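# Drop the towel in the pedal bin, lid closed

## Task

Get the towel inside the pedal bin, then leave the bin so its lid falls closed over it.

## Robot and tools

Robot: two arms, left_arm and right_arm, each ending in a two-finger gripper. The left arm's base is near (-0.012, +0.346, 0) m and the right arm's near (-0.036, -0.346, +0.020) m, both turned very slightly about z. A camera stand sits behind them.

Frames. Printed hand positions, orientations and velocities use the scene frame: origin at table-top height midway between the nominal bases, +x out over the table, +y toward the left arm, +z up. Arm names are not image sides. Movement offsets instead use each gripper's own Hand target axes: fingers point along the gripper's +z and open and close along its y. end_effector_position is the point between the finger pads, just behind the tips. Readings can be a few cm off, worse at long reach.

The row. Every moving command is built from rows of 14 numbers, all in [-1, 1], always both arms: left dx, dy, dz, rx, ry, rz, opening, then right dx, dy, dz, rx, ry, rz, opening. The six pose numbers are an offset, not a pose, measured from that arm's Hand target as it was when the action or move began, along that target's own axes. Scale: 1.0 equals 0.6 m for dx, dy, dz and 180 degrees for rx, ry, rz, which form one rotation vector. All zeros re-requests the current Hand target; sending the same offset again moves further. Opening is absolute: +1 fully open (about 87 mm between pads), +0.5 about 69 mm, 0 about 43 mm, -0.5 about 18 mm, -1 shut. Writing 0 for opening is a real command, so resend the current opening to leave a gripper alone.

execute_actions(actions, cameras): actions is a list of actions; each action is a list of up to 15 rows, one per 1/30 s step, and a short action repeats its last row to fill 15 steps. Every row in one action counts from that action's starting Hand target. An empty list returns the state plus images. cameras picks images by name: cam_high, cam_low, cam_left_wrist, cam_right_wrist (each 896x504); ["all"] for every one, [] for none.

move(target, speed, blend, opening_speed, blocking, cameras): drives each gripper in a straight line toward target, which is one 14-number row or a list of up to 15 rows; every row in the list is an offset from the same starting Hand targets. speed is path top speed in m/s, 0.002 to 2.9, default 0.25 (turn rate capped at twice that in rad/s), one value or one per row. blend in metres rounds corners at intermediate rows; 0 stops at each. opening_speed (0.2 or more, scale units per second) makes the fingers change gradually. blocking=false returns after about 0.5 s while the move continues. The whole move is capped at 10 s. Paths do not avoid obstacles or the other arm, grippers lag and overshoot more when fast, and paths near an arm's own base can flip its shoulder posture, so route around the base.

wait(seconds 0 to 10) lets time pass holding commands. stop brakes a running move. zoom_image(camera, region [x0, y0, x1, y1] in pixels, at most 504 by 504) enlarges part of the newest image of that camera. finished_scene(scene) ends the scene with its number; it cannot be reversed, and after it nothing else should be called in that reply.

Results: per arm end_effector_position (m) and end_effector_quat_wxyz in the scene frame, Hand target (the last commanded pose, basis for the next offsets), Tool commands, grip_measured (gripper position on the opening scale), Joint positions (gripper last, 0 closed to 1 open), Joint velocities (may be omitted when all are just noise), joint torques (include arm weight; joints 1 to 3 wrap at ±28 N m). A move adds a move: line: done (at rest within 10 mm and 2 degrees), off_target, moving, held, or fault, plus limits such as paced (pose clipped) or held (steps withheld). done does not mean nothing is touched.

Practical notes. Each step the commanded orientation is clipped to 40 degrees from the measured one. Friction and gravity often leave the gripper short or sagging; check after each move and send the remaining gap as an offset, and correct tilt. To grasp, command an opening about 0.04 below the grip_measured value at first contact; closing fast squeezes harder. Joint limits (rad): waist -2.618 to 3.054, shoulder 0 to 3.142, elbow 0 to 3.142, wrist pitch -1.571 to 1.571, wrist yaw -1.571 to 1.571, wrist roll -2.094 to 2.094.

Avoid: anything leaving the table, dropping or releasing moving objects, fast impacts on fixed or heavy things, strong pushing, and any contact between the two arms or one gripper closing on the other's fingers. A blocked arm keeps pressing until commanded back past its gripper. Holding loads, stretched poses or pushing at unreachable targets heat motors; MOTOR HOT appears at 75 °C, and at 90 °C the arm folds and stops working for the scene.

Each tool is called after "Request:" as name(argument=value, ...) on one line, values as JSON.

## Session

Request:
execute_actions(actions=[])

Scene clock: 0.00 s.
left_arm: end_effector_position=(+0.3646, +0.4012, +0.0457) grip_measured=+1.000 end_effector_quat_wxyz=(+0.570, -0.135, +0.805, +0.094) | right_arm: end_effector_position=(+0.3243, -0.3894, +0.0401) grip_measured=+0.991 end_effector_quat_wxyz=(+0.525, +0.083, +0.842, -0.088)
Joint positions: left_arm=[0.065 1.578 0.366 0.858 -0.284 -0.106 1] | right_arm=[0.015 1.574 0.343 0.771 0.22 0.039 0.995]
Joint velocities: within noise
Joint torques (N m): no reading
Heat: left arm: 24 °C; right arm: 24 °C.
Hand target: left_arm +0.3670, +0.4013, +0.0497; +0.574, -0.136, +0.802, +0.093 | right_arm +0.3296, -0.3895, +0.0478; +0.536, +0.084, +0.835, -0.088
Tool commands: left_gripper/opening=+1.0 right_gripper/opening=+1.0
camera_calibration:
cam_left_wrist: T_world_to_cam=[[0.313787, -0.949314, -0.0184658, 0.26994], [-0.888891, -0.286867, -0.357184, 0.476516], [0.333783, 0.128494, -0.933851, 0.0128341], [0, 0, 0, 1]] pos_world=[0.334584, 0.391306, 0.187174]
cam_right_wrist: T_world_to_cam=[[-0.230021, -0.971615, 0.0552699, -0.304745], [-0.945364, 0.209601, -0.24971, 0.417252], [0.231037, -0.109689, -0.966742, 0.0663848], [0, 0, 0, 1]] pos_world=[0.30902, -0.37627, 0.185212]

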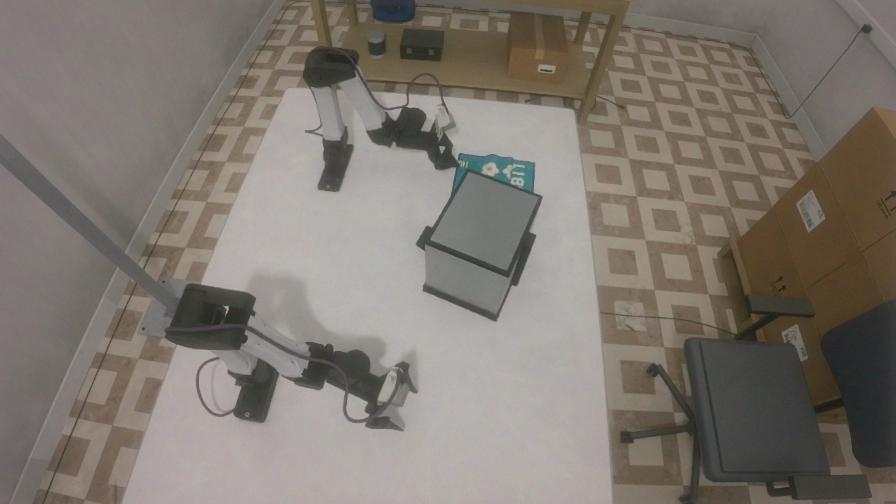

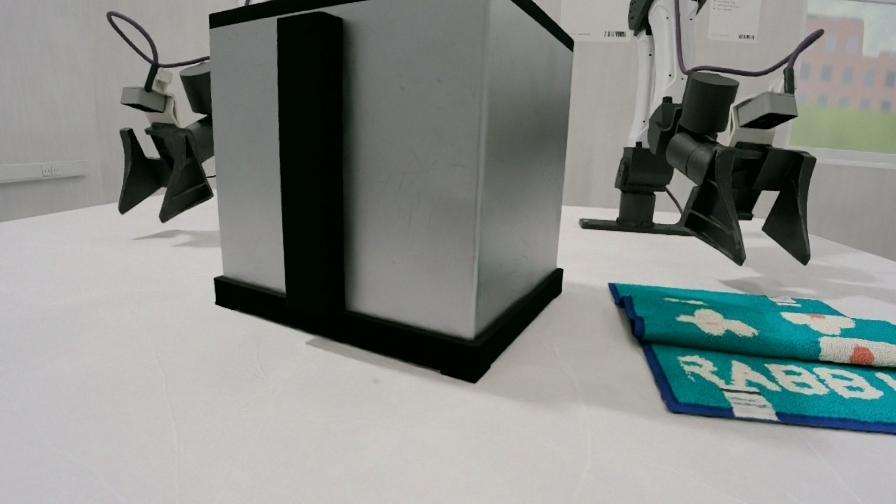

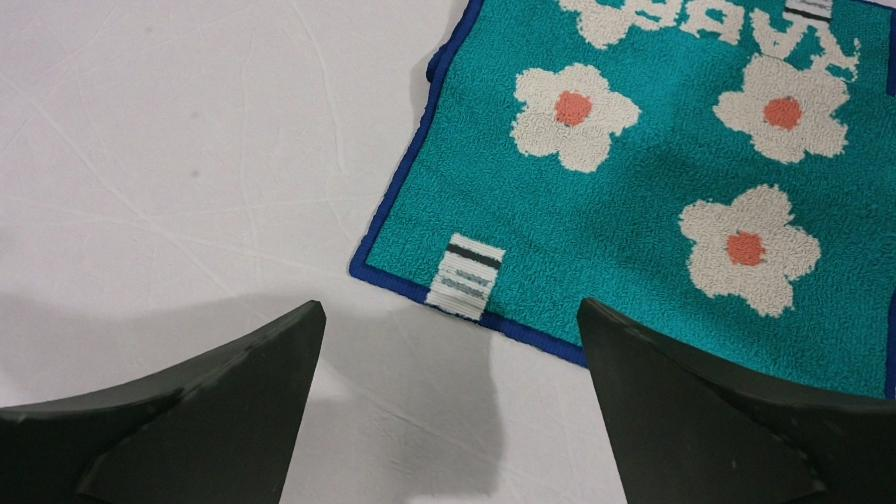

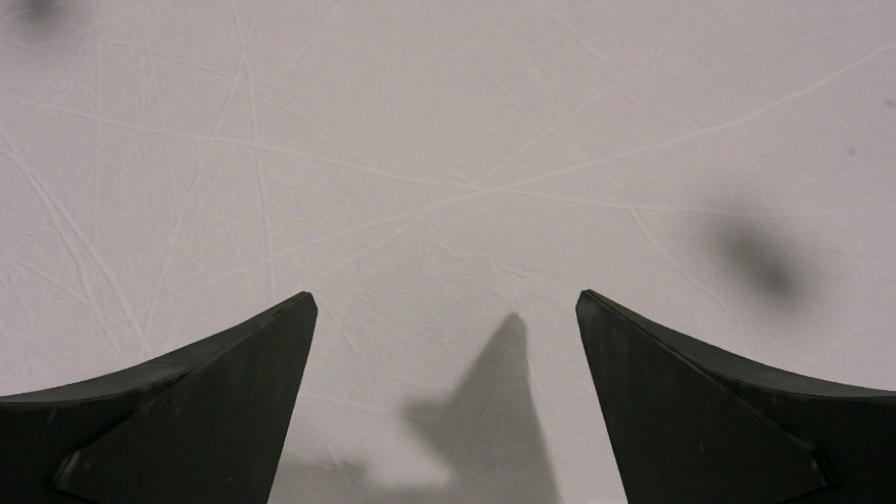

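Request:
move(target=[[-0.09,-0.08,0.069,0.036,0.155,0.041,0.4,-0.011,0.348,-0.268,-0.0755,0.0236,-0.0176,-1],[-0.152,-0.161,0.138,0.073,0.309,0.082,0.4,-0.039,0.674,-0.34,-0.0755,0.0236,-0.0176,-1]], blend=[0.03,0], cameras=["all"])

Scene clock: 10.63 s.
left_arm: end_effector_position=(+0.4992, +0.3507, +0.1133) grip_measured=+0.400 end_effector_quat_wxyz=(+0.161, -0.011, +0.987, +0.007) | right_arm: end_effector_position=(+0.2517, +0.0442, +0.1240) grip_measured=-1.000 end_effector_quat_wxyz=(+0.503, -0.007, +0.864, -0.004)
Joint positions: left_arm=[0.043 2.605 2.836 -1.479 -0.015 -0.013 0.7] | right_arm=[1.227 2.023 1.535 -0.507 0.94 0.876 0]
Joint torques (N m): left_arm=[-0.75 -9.95 8.36 1.07 0.05 0.15] | right_arm=[0.43 -8.66 7.94 1.02 0.62 -0.07]
Heat: left arm: 25 °C; right arm: 25 °C.
Hand target: left_arm +0.5003, +0.3452, +0.1098; +0.131, +0.000, +0.991, +0.001 | right_arm +0.2541, +0.0501, +0.1299; +0.508, +0.000, +0.861, +0.000
Off the commanded pose: left_arm 0.006 m, 4 deg | right_arm 0.009 m, 1 deg.
elbow stopped short (left arm): the move would have taken joint 3 (elbow) straighter than the controller allows.
move: off_target (left_arm)
camera_calibration:
cam_left_wrist: T_world_to_cam=[[-0.000827518, -0.99991, -0.0134085, 0.35516], [-0.856574, -0.00621034, 0.515987, 0.392301], [-0.516023, 0.0119124, -0.856492, 0.494005], [0, 0, 0, 1]] pos_world=[0.591246, 0.35168, 0.225451]
cam_right_wrist: T_world_to_cam=[[0.0105462, -0.999913, 0.00794764, 0.0418271], [-0.983016, -0.0118236, -0.183139, 0.289764], [0.183217, -0.00588124, -0.983055, 0.221341], [0, 0, 0, 1]] pos_world=[0.243848, 0.0465513, 0.270325]

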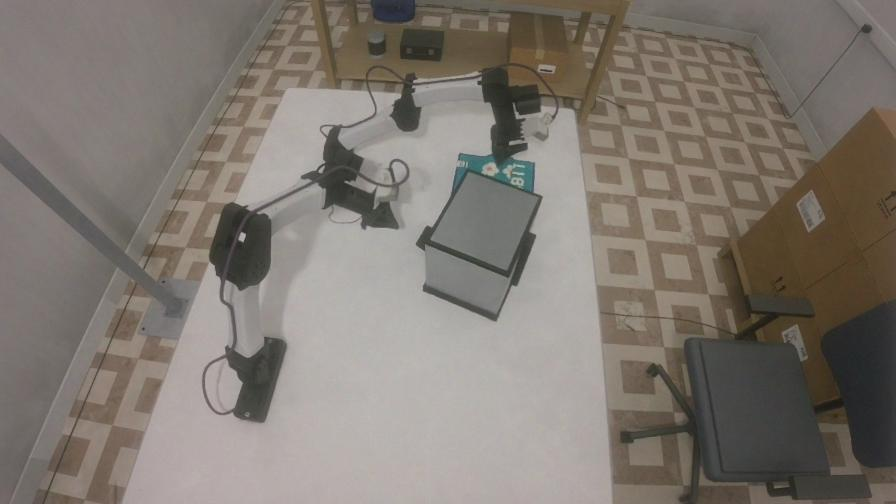

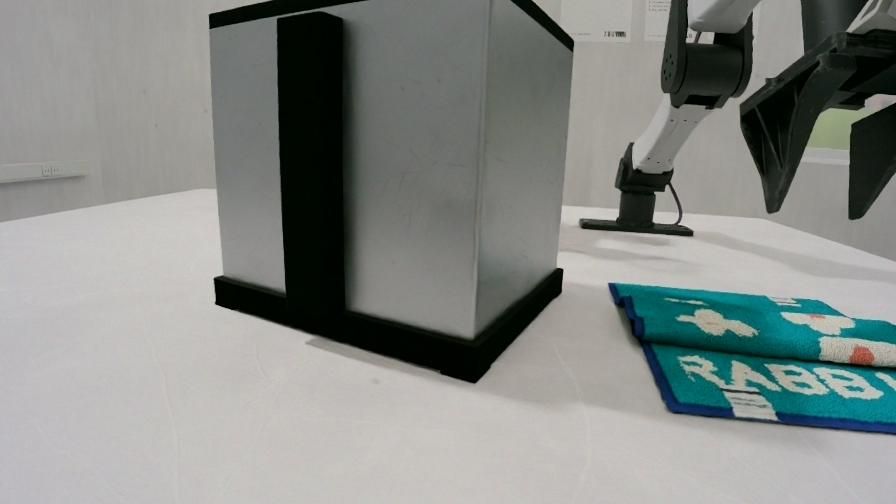

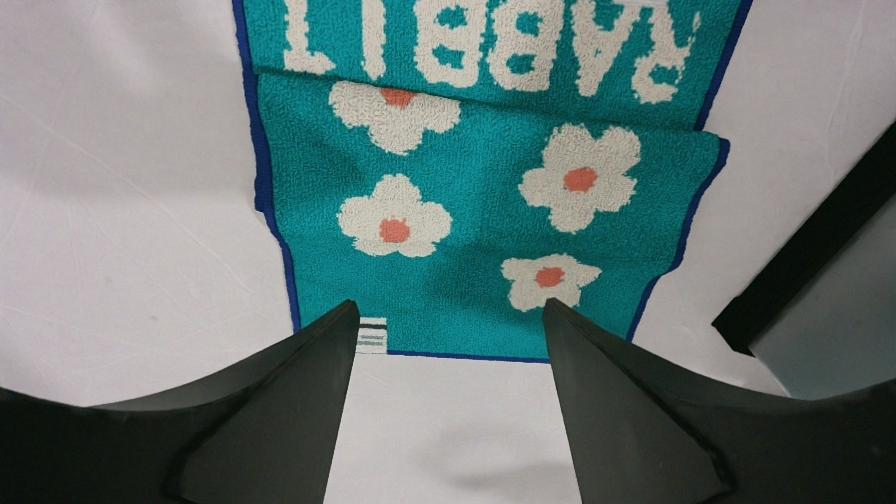

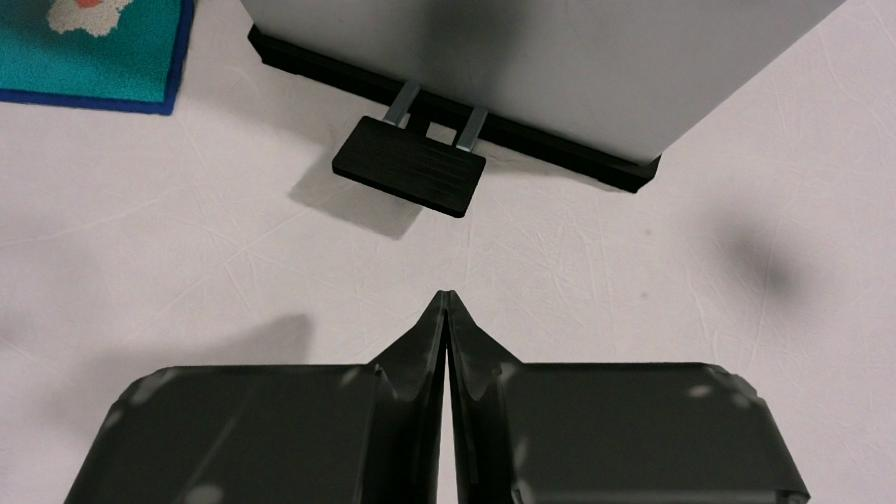

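Request:
move(target=[[0.064,-0.005,0.207,0,0,0,0.4,0,0,0,0,0,0,-1],[0.064,-0.005,0.207,0,0,0,-1,0,0,0,0,0,0,-1],[-0.004,-0.008,-0.655,0,-0.305,0,-1,0.116,0.027,0.201,0,0,0,-1]], speed=[0.13,0.13,0.18], opening_speed=1.5, cameras=["all"])

Scene clock: 18.97 s.
left_arm: end_effector_position=(+0.3995, +0.3407, +0.4870) grip_measured=-0.518 end_effector_quat_wxyz=(+0.591, -0.002, +0.807, -0.004) | right_arm: end_effector_position=(+0.3121, +0.0617, +0.0109) grip_measured=-1.000 end_effector_quat_wxyz=(+0.503, -0.013, +0.864, -0.010)
Joint positions: left_arm=[0.022 1.872 2.846 -1.28 -0.01 -0.013 0.241] | right_arm=[1.121 2.332 1.535 -0.093 0.881 0.725 0]
Joint torques (N m): left_arm=[-0.76 -4.52 5.37 2.32 -0.17 0.09] | right_arm=[-1.47 -9.21 7.21 1.53 0.34 -0.26]
Heat: left arm: 26 °C; right arm: 27 °C.
Hand target: left_arm +0.4005, +0.3396, +0.4900; +0.573, +0.001, +0.819, +0.001 | right_arm +0.3261, +0.0664, +0.0107; +0.508, +0.000, +0.861, +0.000
Off the commanded pose: left_arm 0.003 m, 3 deg | right_arm 0.015 m, 2 deg.
elbow stopped short (left arm): the move would have taken joint 3 (elbow) straighter than the controller allows.
move: off_target (left_arm, right_arm); target 2's new opening was sent with left_arm's hand 0.039 m and 1 deg from that target
camera_calibration:
cam_left_wrist: T_world_to_cam=[[-0.0127247, -0.999845, -0.0121983, 0.354342], [-0.921472, 0.0164621, -0.388096, 0.572492], [0.388236, 0.00630199, -0.921538, 0.43504], [0, 0, 0, 1]] pos_world=[0.363146, 0.342121, 0.62741]
cam_right_wrist: T_world_to_cam=[[0.0133549, -0.999624, 0.023968, 0.0585113], [-0.982855, -0.0175317, -0.183547, 0.328947], [0.183898, -0.0211059, -0.982719, 0.099958], [0, 0, 0, 1]] pos_world=[0.304144, 0.066366, 0.157205]

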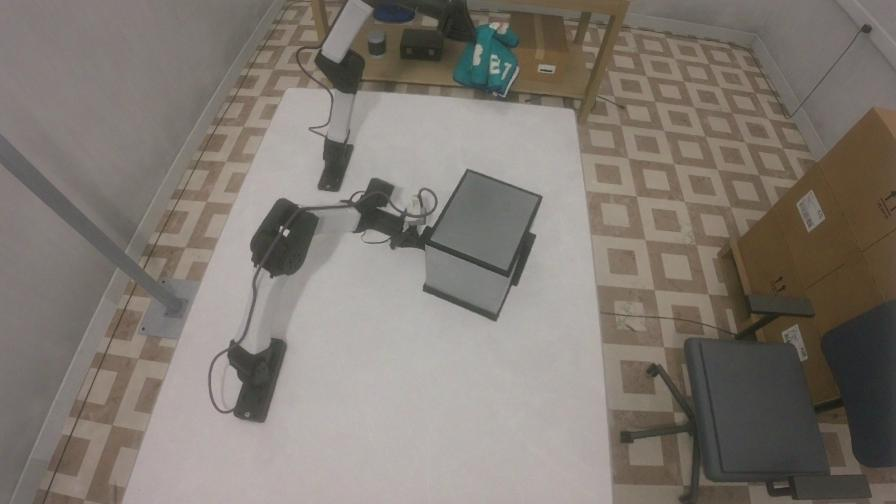

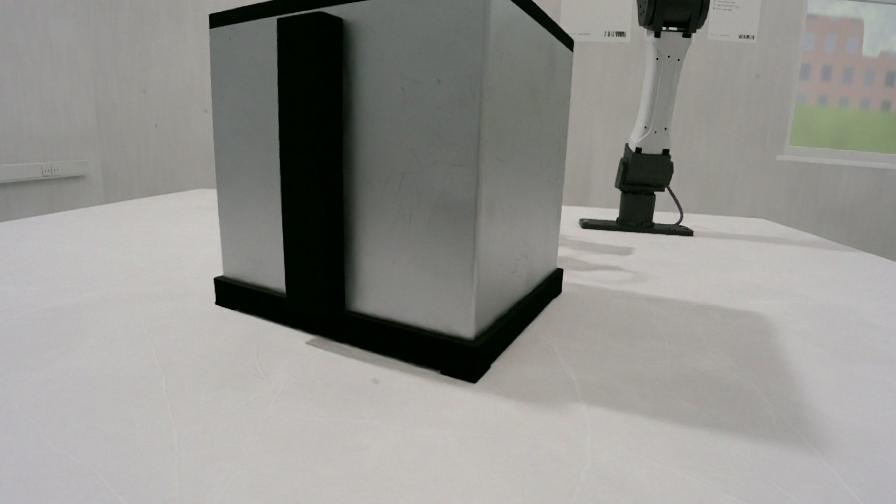

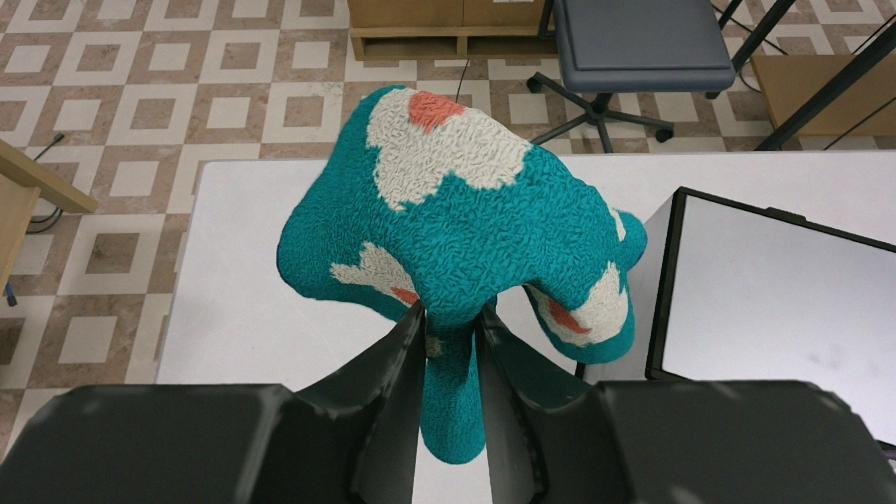

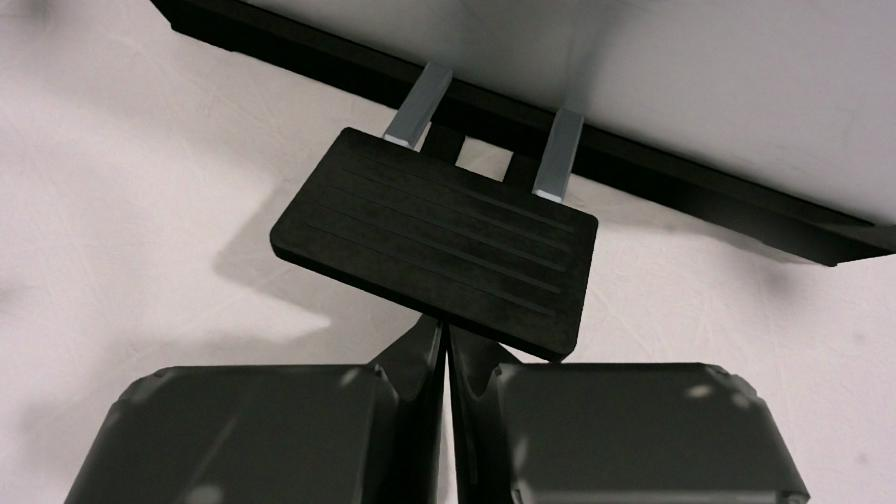

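Request:
move(target=[[0,0,0,0,0,0,-1,0.061,0,-0.111,0,0,0,-1],[0,0,0,0,0,0,-1,-0.087,0,-0.183,0,0,0,-1],[0,0,0,0,0,0,-1,-0.119,0.007,-0.074,0,0,0,-1],[0,0,0,0,0,0,-1,0.003,0.007,0.002,0,0,0,-1]], speed=[0.12,0.16,0.16,0.1], blend=[0.005,0.02,0.01,0], cameras=["cam_high","cam_left_wrist","cam_right_wrist"])

Scene clock: 23.63 s.
left_arm: end_effector_position=(+0.3995, +0.3407, +0.4869) grip_measured=-0.518 end_effector_quat_wxyz=(+0.591, -0.002, +0.807, -0.004) | right_arm: end_effector_position=(+0.3419, +0.0742, +0.0560) grip_measured=-1.000 end_effector_quat_wxyz=(+0.551, +0.048, +0.833, +0.022)
Joint positions: left_arm=[0.022 1.872 2.846 -1.281 -0.01 -0.013 0.241] | right_arm=[1.099 2.316 1.602 -0.021 0.948 0.73 0]
Joint torques (N m): left_arm=[-0.88 -4.45 5.23 2.28 -0.18 0.09] | right_arm=[0.59 -7.42 3.11 0.9 -0.4 -0.23]
Heat: left arm: 26 °C; right arm: 29 °C.
Hand target: left_arm +0.4005, +0.3396, +0.4900; +0.573, +0.001, +0.819, +0.001 | right_arm +0.3263, +0.0704, +0.0085; +0.508, +0.000, +0.861, +0.000
Off the commanded pose: left_arm 0.003 m, 3 deg | right_arm 0.050 m, 8 deg.
elbow stopped short (left arm): the move would have taken joint 3 (elbow) straighter than the controller allows.
move: off_target (left_arm, right_arm)
camera_calibration:
cam_left_wrist: T_world_to_cam=[[-0.0127292, -0.999845, -0.0121935, 0.35434], [-0.921609, 0.0164622, -0.38777, 0.572337], [0.38791, 0.00630167, -0.921676, 0.435245], [0, 0, 0, 1]] pos_world=[0.363146, 0.342121, 0.62741]
cam_right_wrist: T_world_to_cam=[[-0.0523042, -0.994058, -0.0954575, 0.0982644], [-0.952992, 0.0782525, -0.292717, 0.355499], [0.298448, 0.0756599, -0.951422, 0.0909546], [0, 0, 0, 1]] pos_world=[0.316782, 0.0629803, 0.199977]
Images, in order (width x height): cam_high 896x504, cam_left_wrist 896x504, cam_right_wrist 896x504.

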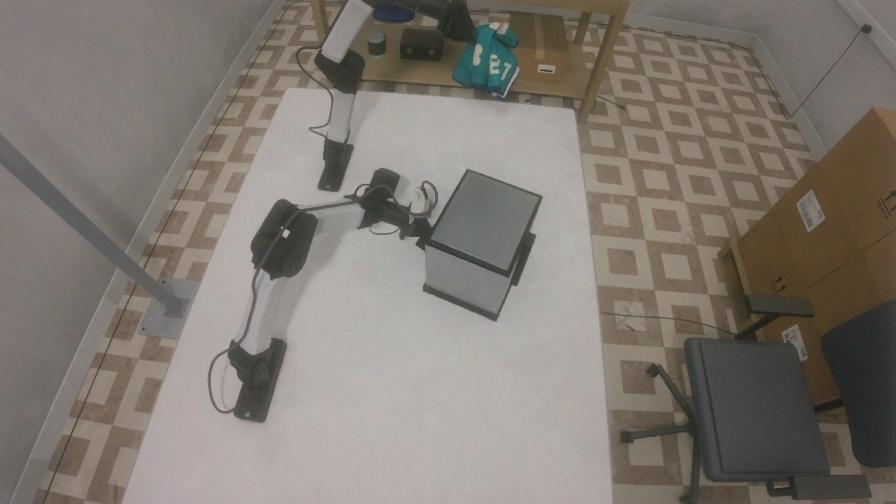

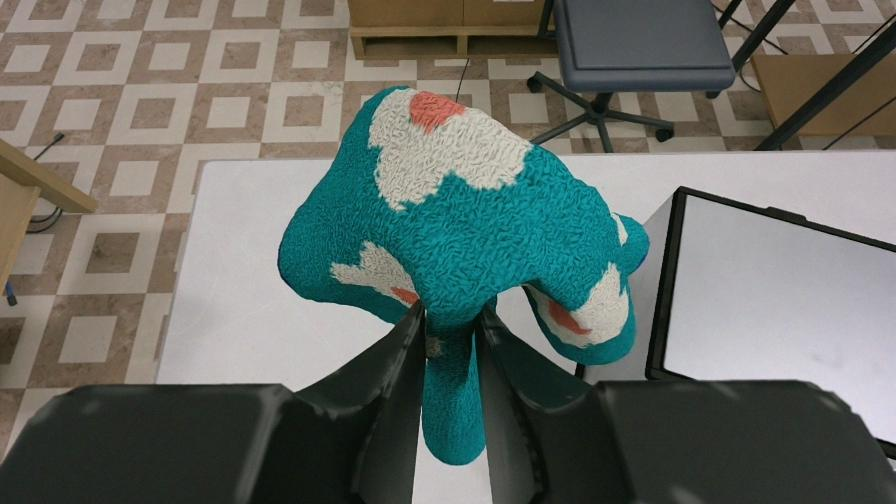

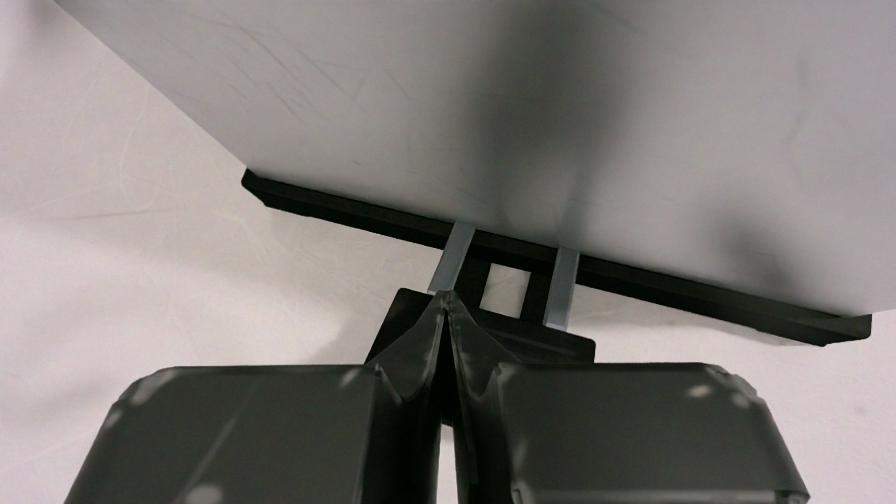

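Request:
move(target=[[0,0,0,0,0,0,-1,-0.06,-0.007,-0.098,0,0.055,0,-1],[0,0,0,0,0,0,-1,0.066,-0.007,-0.017,0,0.055,0,-1]], speed=[0.12,0.1], cameras=["cam_high","cam_right_wrist"])

Scene clock: 28.10 s.
left_arm: end_effector_position=(+0.3995, +0.3407, +0.4869) grip_measured=-0.518 end_effector_quat_wxyz=(+0.591, -0.002, +0.807, -0.004) | right_arm: end_effector_position=(+0.3186, +0.0709, +0.0320) grip_measured=-1.000 end_effector_quat_wxyz=(+0.485, +0.039, +0.873, +0.018)
Joint positions: left_arm=[0.022 1.872 2.846 -1.281 -0.01 -0.013 0.241] | right_arm=[1.104 2.318 1.635 -0.237 0.844 0.858 0]
Joint torques (N m): left_arm=[-0.75 -4.56 5.26 2.28 -0.19 0.09] | right_arm=[0.66 -6.38 2.62 0.94 -0.53 -0.11]
Heat: left arm: 26 °C; right arm: 29 °C.
Hand target: left_arm +0.4005, +0.3396, +0.4900; +0.573, +0.001, +0.819, +0.001 | right_arm +0.2982, +0.0663, -0.0213; +0.432, +0.000, +0.902, +0.000
Off the commanded pose: left_arm 0.003 m, 3 deg | right_arm 0.057 m, 9 deg.
elbow stopped short (left arm): the move would have taken joint 3 (elbow) straighter than the controller allows.
move: off_target (left_arm, right_arm)
camera_calibration:
cam_right_wrist: T_world_to_cam=[[-0.0495592, -0.995829, -0.0766058, 0.0901255], [-0.987942, 0.0601416, -0.142667, 0.334111], [0.146679, 0.0686116, -0.986802, 0.125292], [0, 0, 0, 1]] pos_world=[0.316171, 0.0610591, 0.17821]
Images, in order (width x height): cam_high 896x504, cam_right_wrist 896x504.

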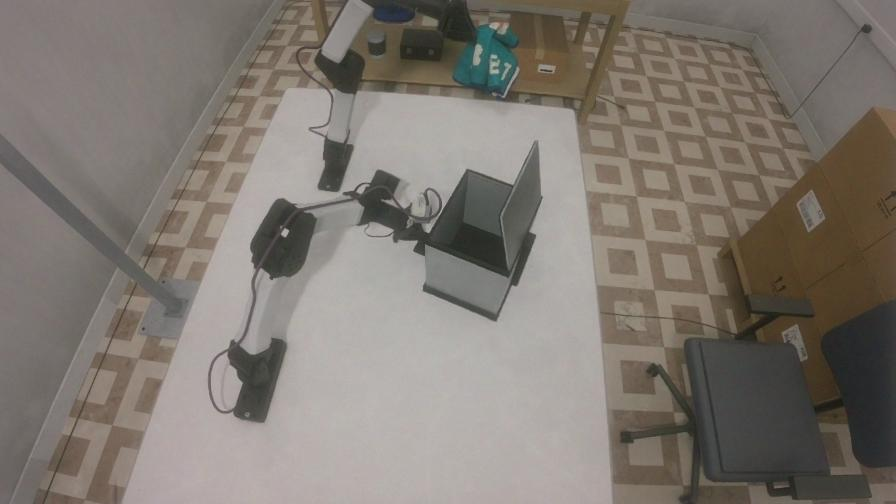

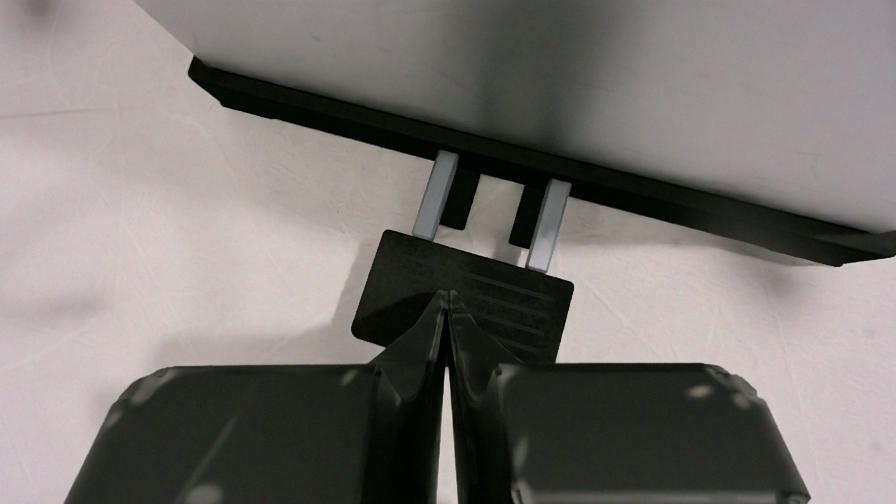

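Request:
move(target=[[-0.033,-0.517,0.041,0,0,0,-1,0,0,0,0,0,0,-1],[0.278,-0.533,0.163,0,0.083,0,-1,0,0,0,0,0,0,-1],[0.447,-0.533,0.234,0,0.167,0,-1,0,0,0,0,0,0,-1],[0.447,-0.533,0.234,0,0.167,0,0.1,0,0,0,0,0,0,-1],[0.278,-0.533,0.163,0,0.083,0,0.1,0,0,0,0,0,0,-1]], blend=[0.03,0.02,0,0,0], speed=[0.25,0.2,0.15,0.15,0.2], opening_speed=2, cameras=["cam_high","cam_left_wrist"])

Scene clock: 36.10 s.
left_arm: end_effector_position=(+0.4350, +0.0196, +0.2778) grip_measured=+0.100 end_effector_quat_wxyz=(+0.471, +0.011, +0.882, -0.010) | right_arm: end_effector_position=(+0.3186, +0.0709, +0.0320) grip_measured=-1.000 end_effector_quat_wxyz=(+0.485, +0.039, +0.873, +0.018)
Joint positions: left_arm=[-0.744 2.378 2.846 -1.208 -0.6 -0.484 0.55] | right_arm=[1.104 2.318 1.635 -0.237 0.844 0.858 0]
Joint torques (N m): left_arm=[-0.39 -12.07 7.31 2.04 -0.4 0.1] | right_arm=[0.65 -6.37 2.62 0.93 -0.53 -0.11]
Heat: left arm: 27 °C; right arm: 30 °C.
Hand target: left_arm +0.4351, +0.0202, +0.2990; +0.462, +0.001, +0.887, +0.001 | right_arm +0.2982, +0.0663, -0.0213; +0.432, +0.000, +0.902, +0.000
Off the commanded pose: left_arm 0.021 m, 2 deg | right_arm 0.057 m, 9 deg.
elbow stopped short (left arm): the move would have taken joint 3 (elbow) straighter than the controller allows.
move: off_target (left_arm, right_arm); target 4's new opening was sent with left_arm's hand 0.002 m and 3 deg from that target
camera_calibration:
cam_left_wrist: T_world_to_cam=[[-0.0455847, -0.998899, -0.0110594, 0.0450603], [-0.992328, 0.0465529, -0.114534, 0.483565], [0.114922, 0.00575352, -0.993358, 0.369375], [0, 0, 0, 1]] pos_world=[0.439459, 0.0203741, 0.422804]
Images, in order (width x height): cam_high 896x504, cam_left_wrist 896x504.

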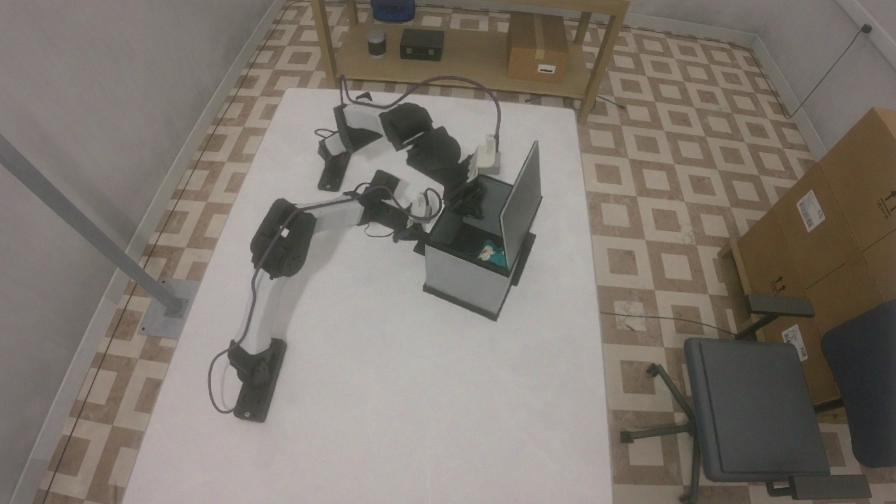

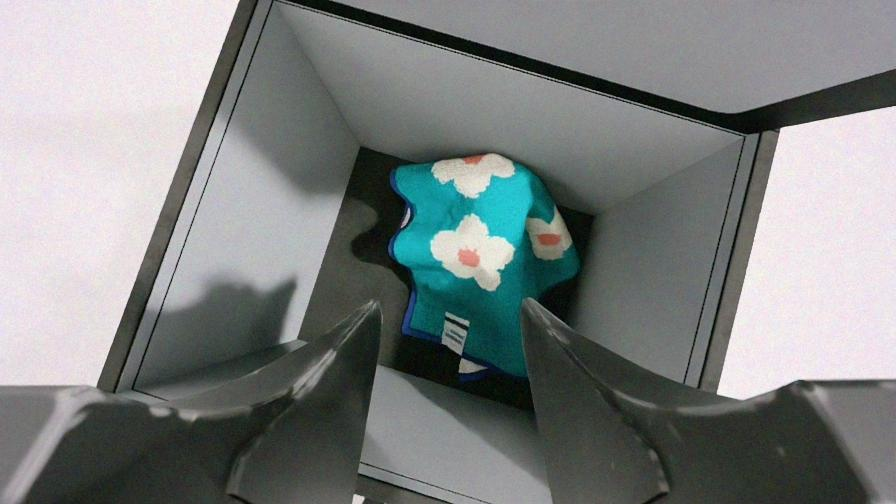

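Request:
move(target=[[-0.071,0,-0.131,0,0,0,0.1,0,0,0,0,0,0,-1],[-0.024,0.295,-0.268,0,0,0,0.1,0,0,0,0,0,0,-1],[-0.024,0.295,-0.268,0,0,0,0.1,-0.125,0,-0.164,0,0,0,-1]], blend=[0.03,0.01,0], speed=[0.25,0.25,0.06], cameras=["cam_high"])

Scene clock: 41.97 s.
left_arm: end_effector_position=(+0.3143, +0.1951, +0.3984) grip_measured=+0.100 end_effector_quat_wxyz=(+0.455, -0.002, +0.890, +0.008) | right_arm: end_effector_position=(+0.2678, +0.0553, +0.0676) grip_measured=-1.000 end_effector_quat_wxyz=(+0.420, -0.014, +0.907, -0.031)
Joint positions: left_arm=[-0.598 1.749 2.503 -1.493 -0.517 -0.408 0.55] | right_arm=[1.159 2.226 1.736 -0.66 0.785 0.918 0]
Joint torques (N m): left_arm=[0.35 -6.79 3.22 2.07 -0.12 0.16] | right_arm=[0.77 -15.16 7.64 0.87 0.46 -0.07]
Heat: left arm: 28 °C; right arm: 31 °C.
Hand target: left_arm +0.3116, +0.1969, +0.4034; +0.462, +0.001, +0.887, +0.001 | right_arm +0.2685, +0.0663, +0.0989; +0.432, +0.000, +0.902, +0.000
Off the commanded pose: left_arm 0.006 m, 1 deg | right_arm 0.033 m, 4 deg.
elbow stopped short (left arm): the move would have taken joint 3 (elbow) straighter than the controller allows.
move: off_target (right_arm)
Images, in order (width x height): cam_high 896x504.

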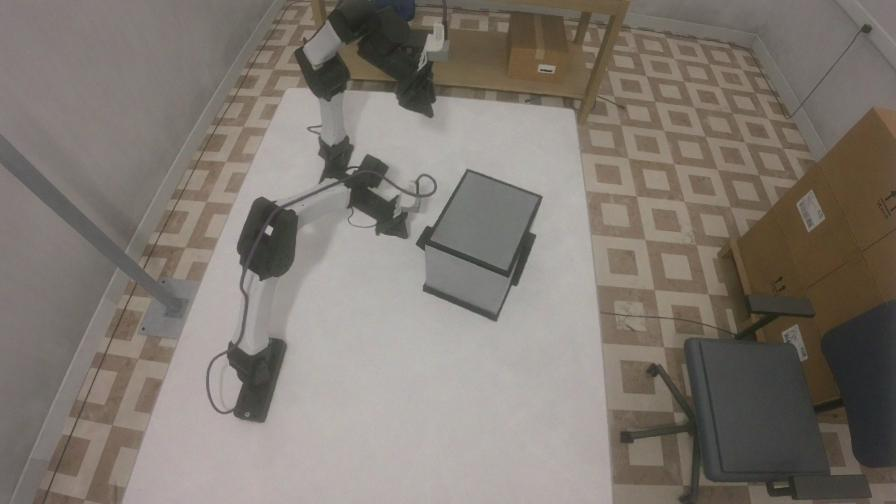

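Request:
finished_scene(scene=3)

The scene is finished: the task was done.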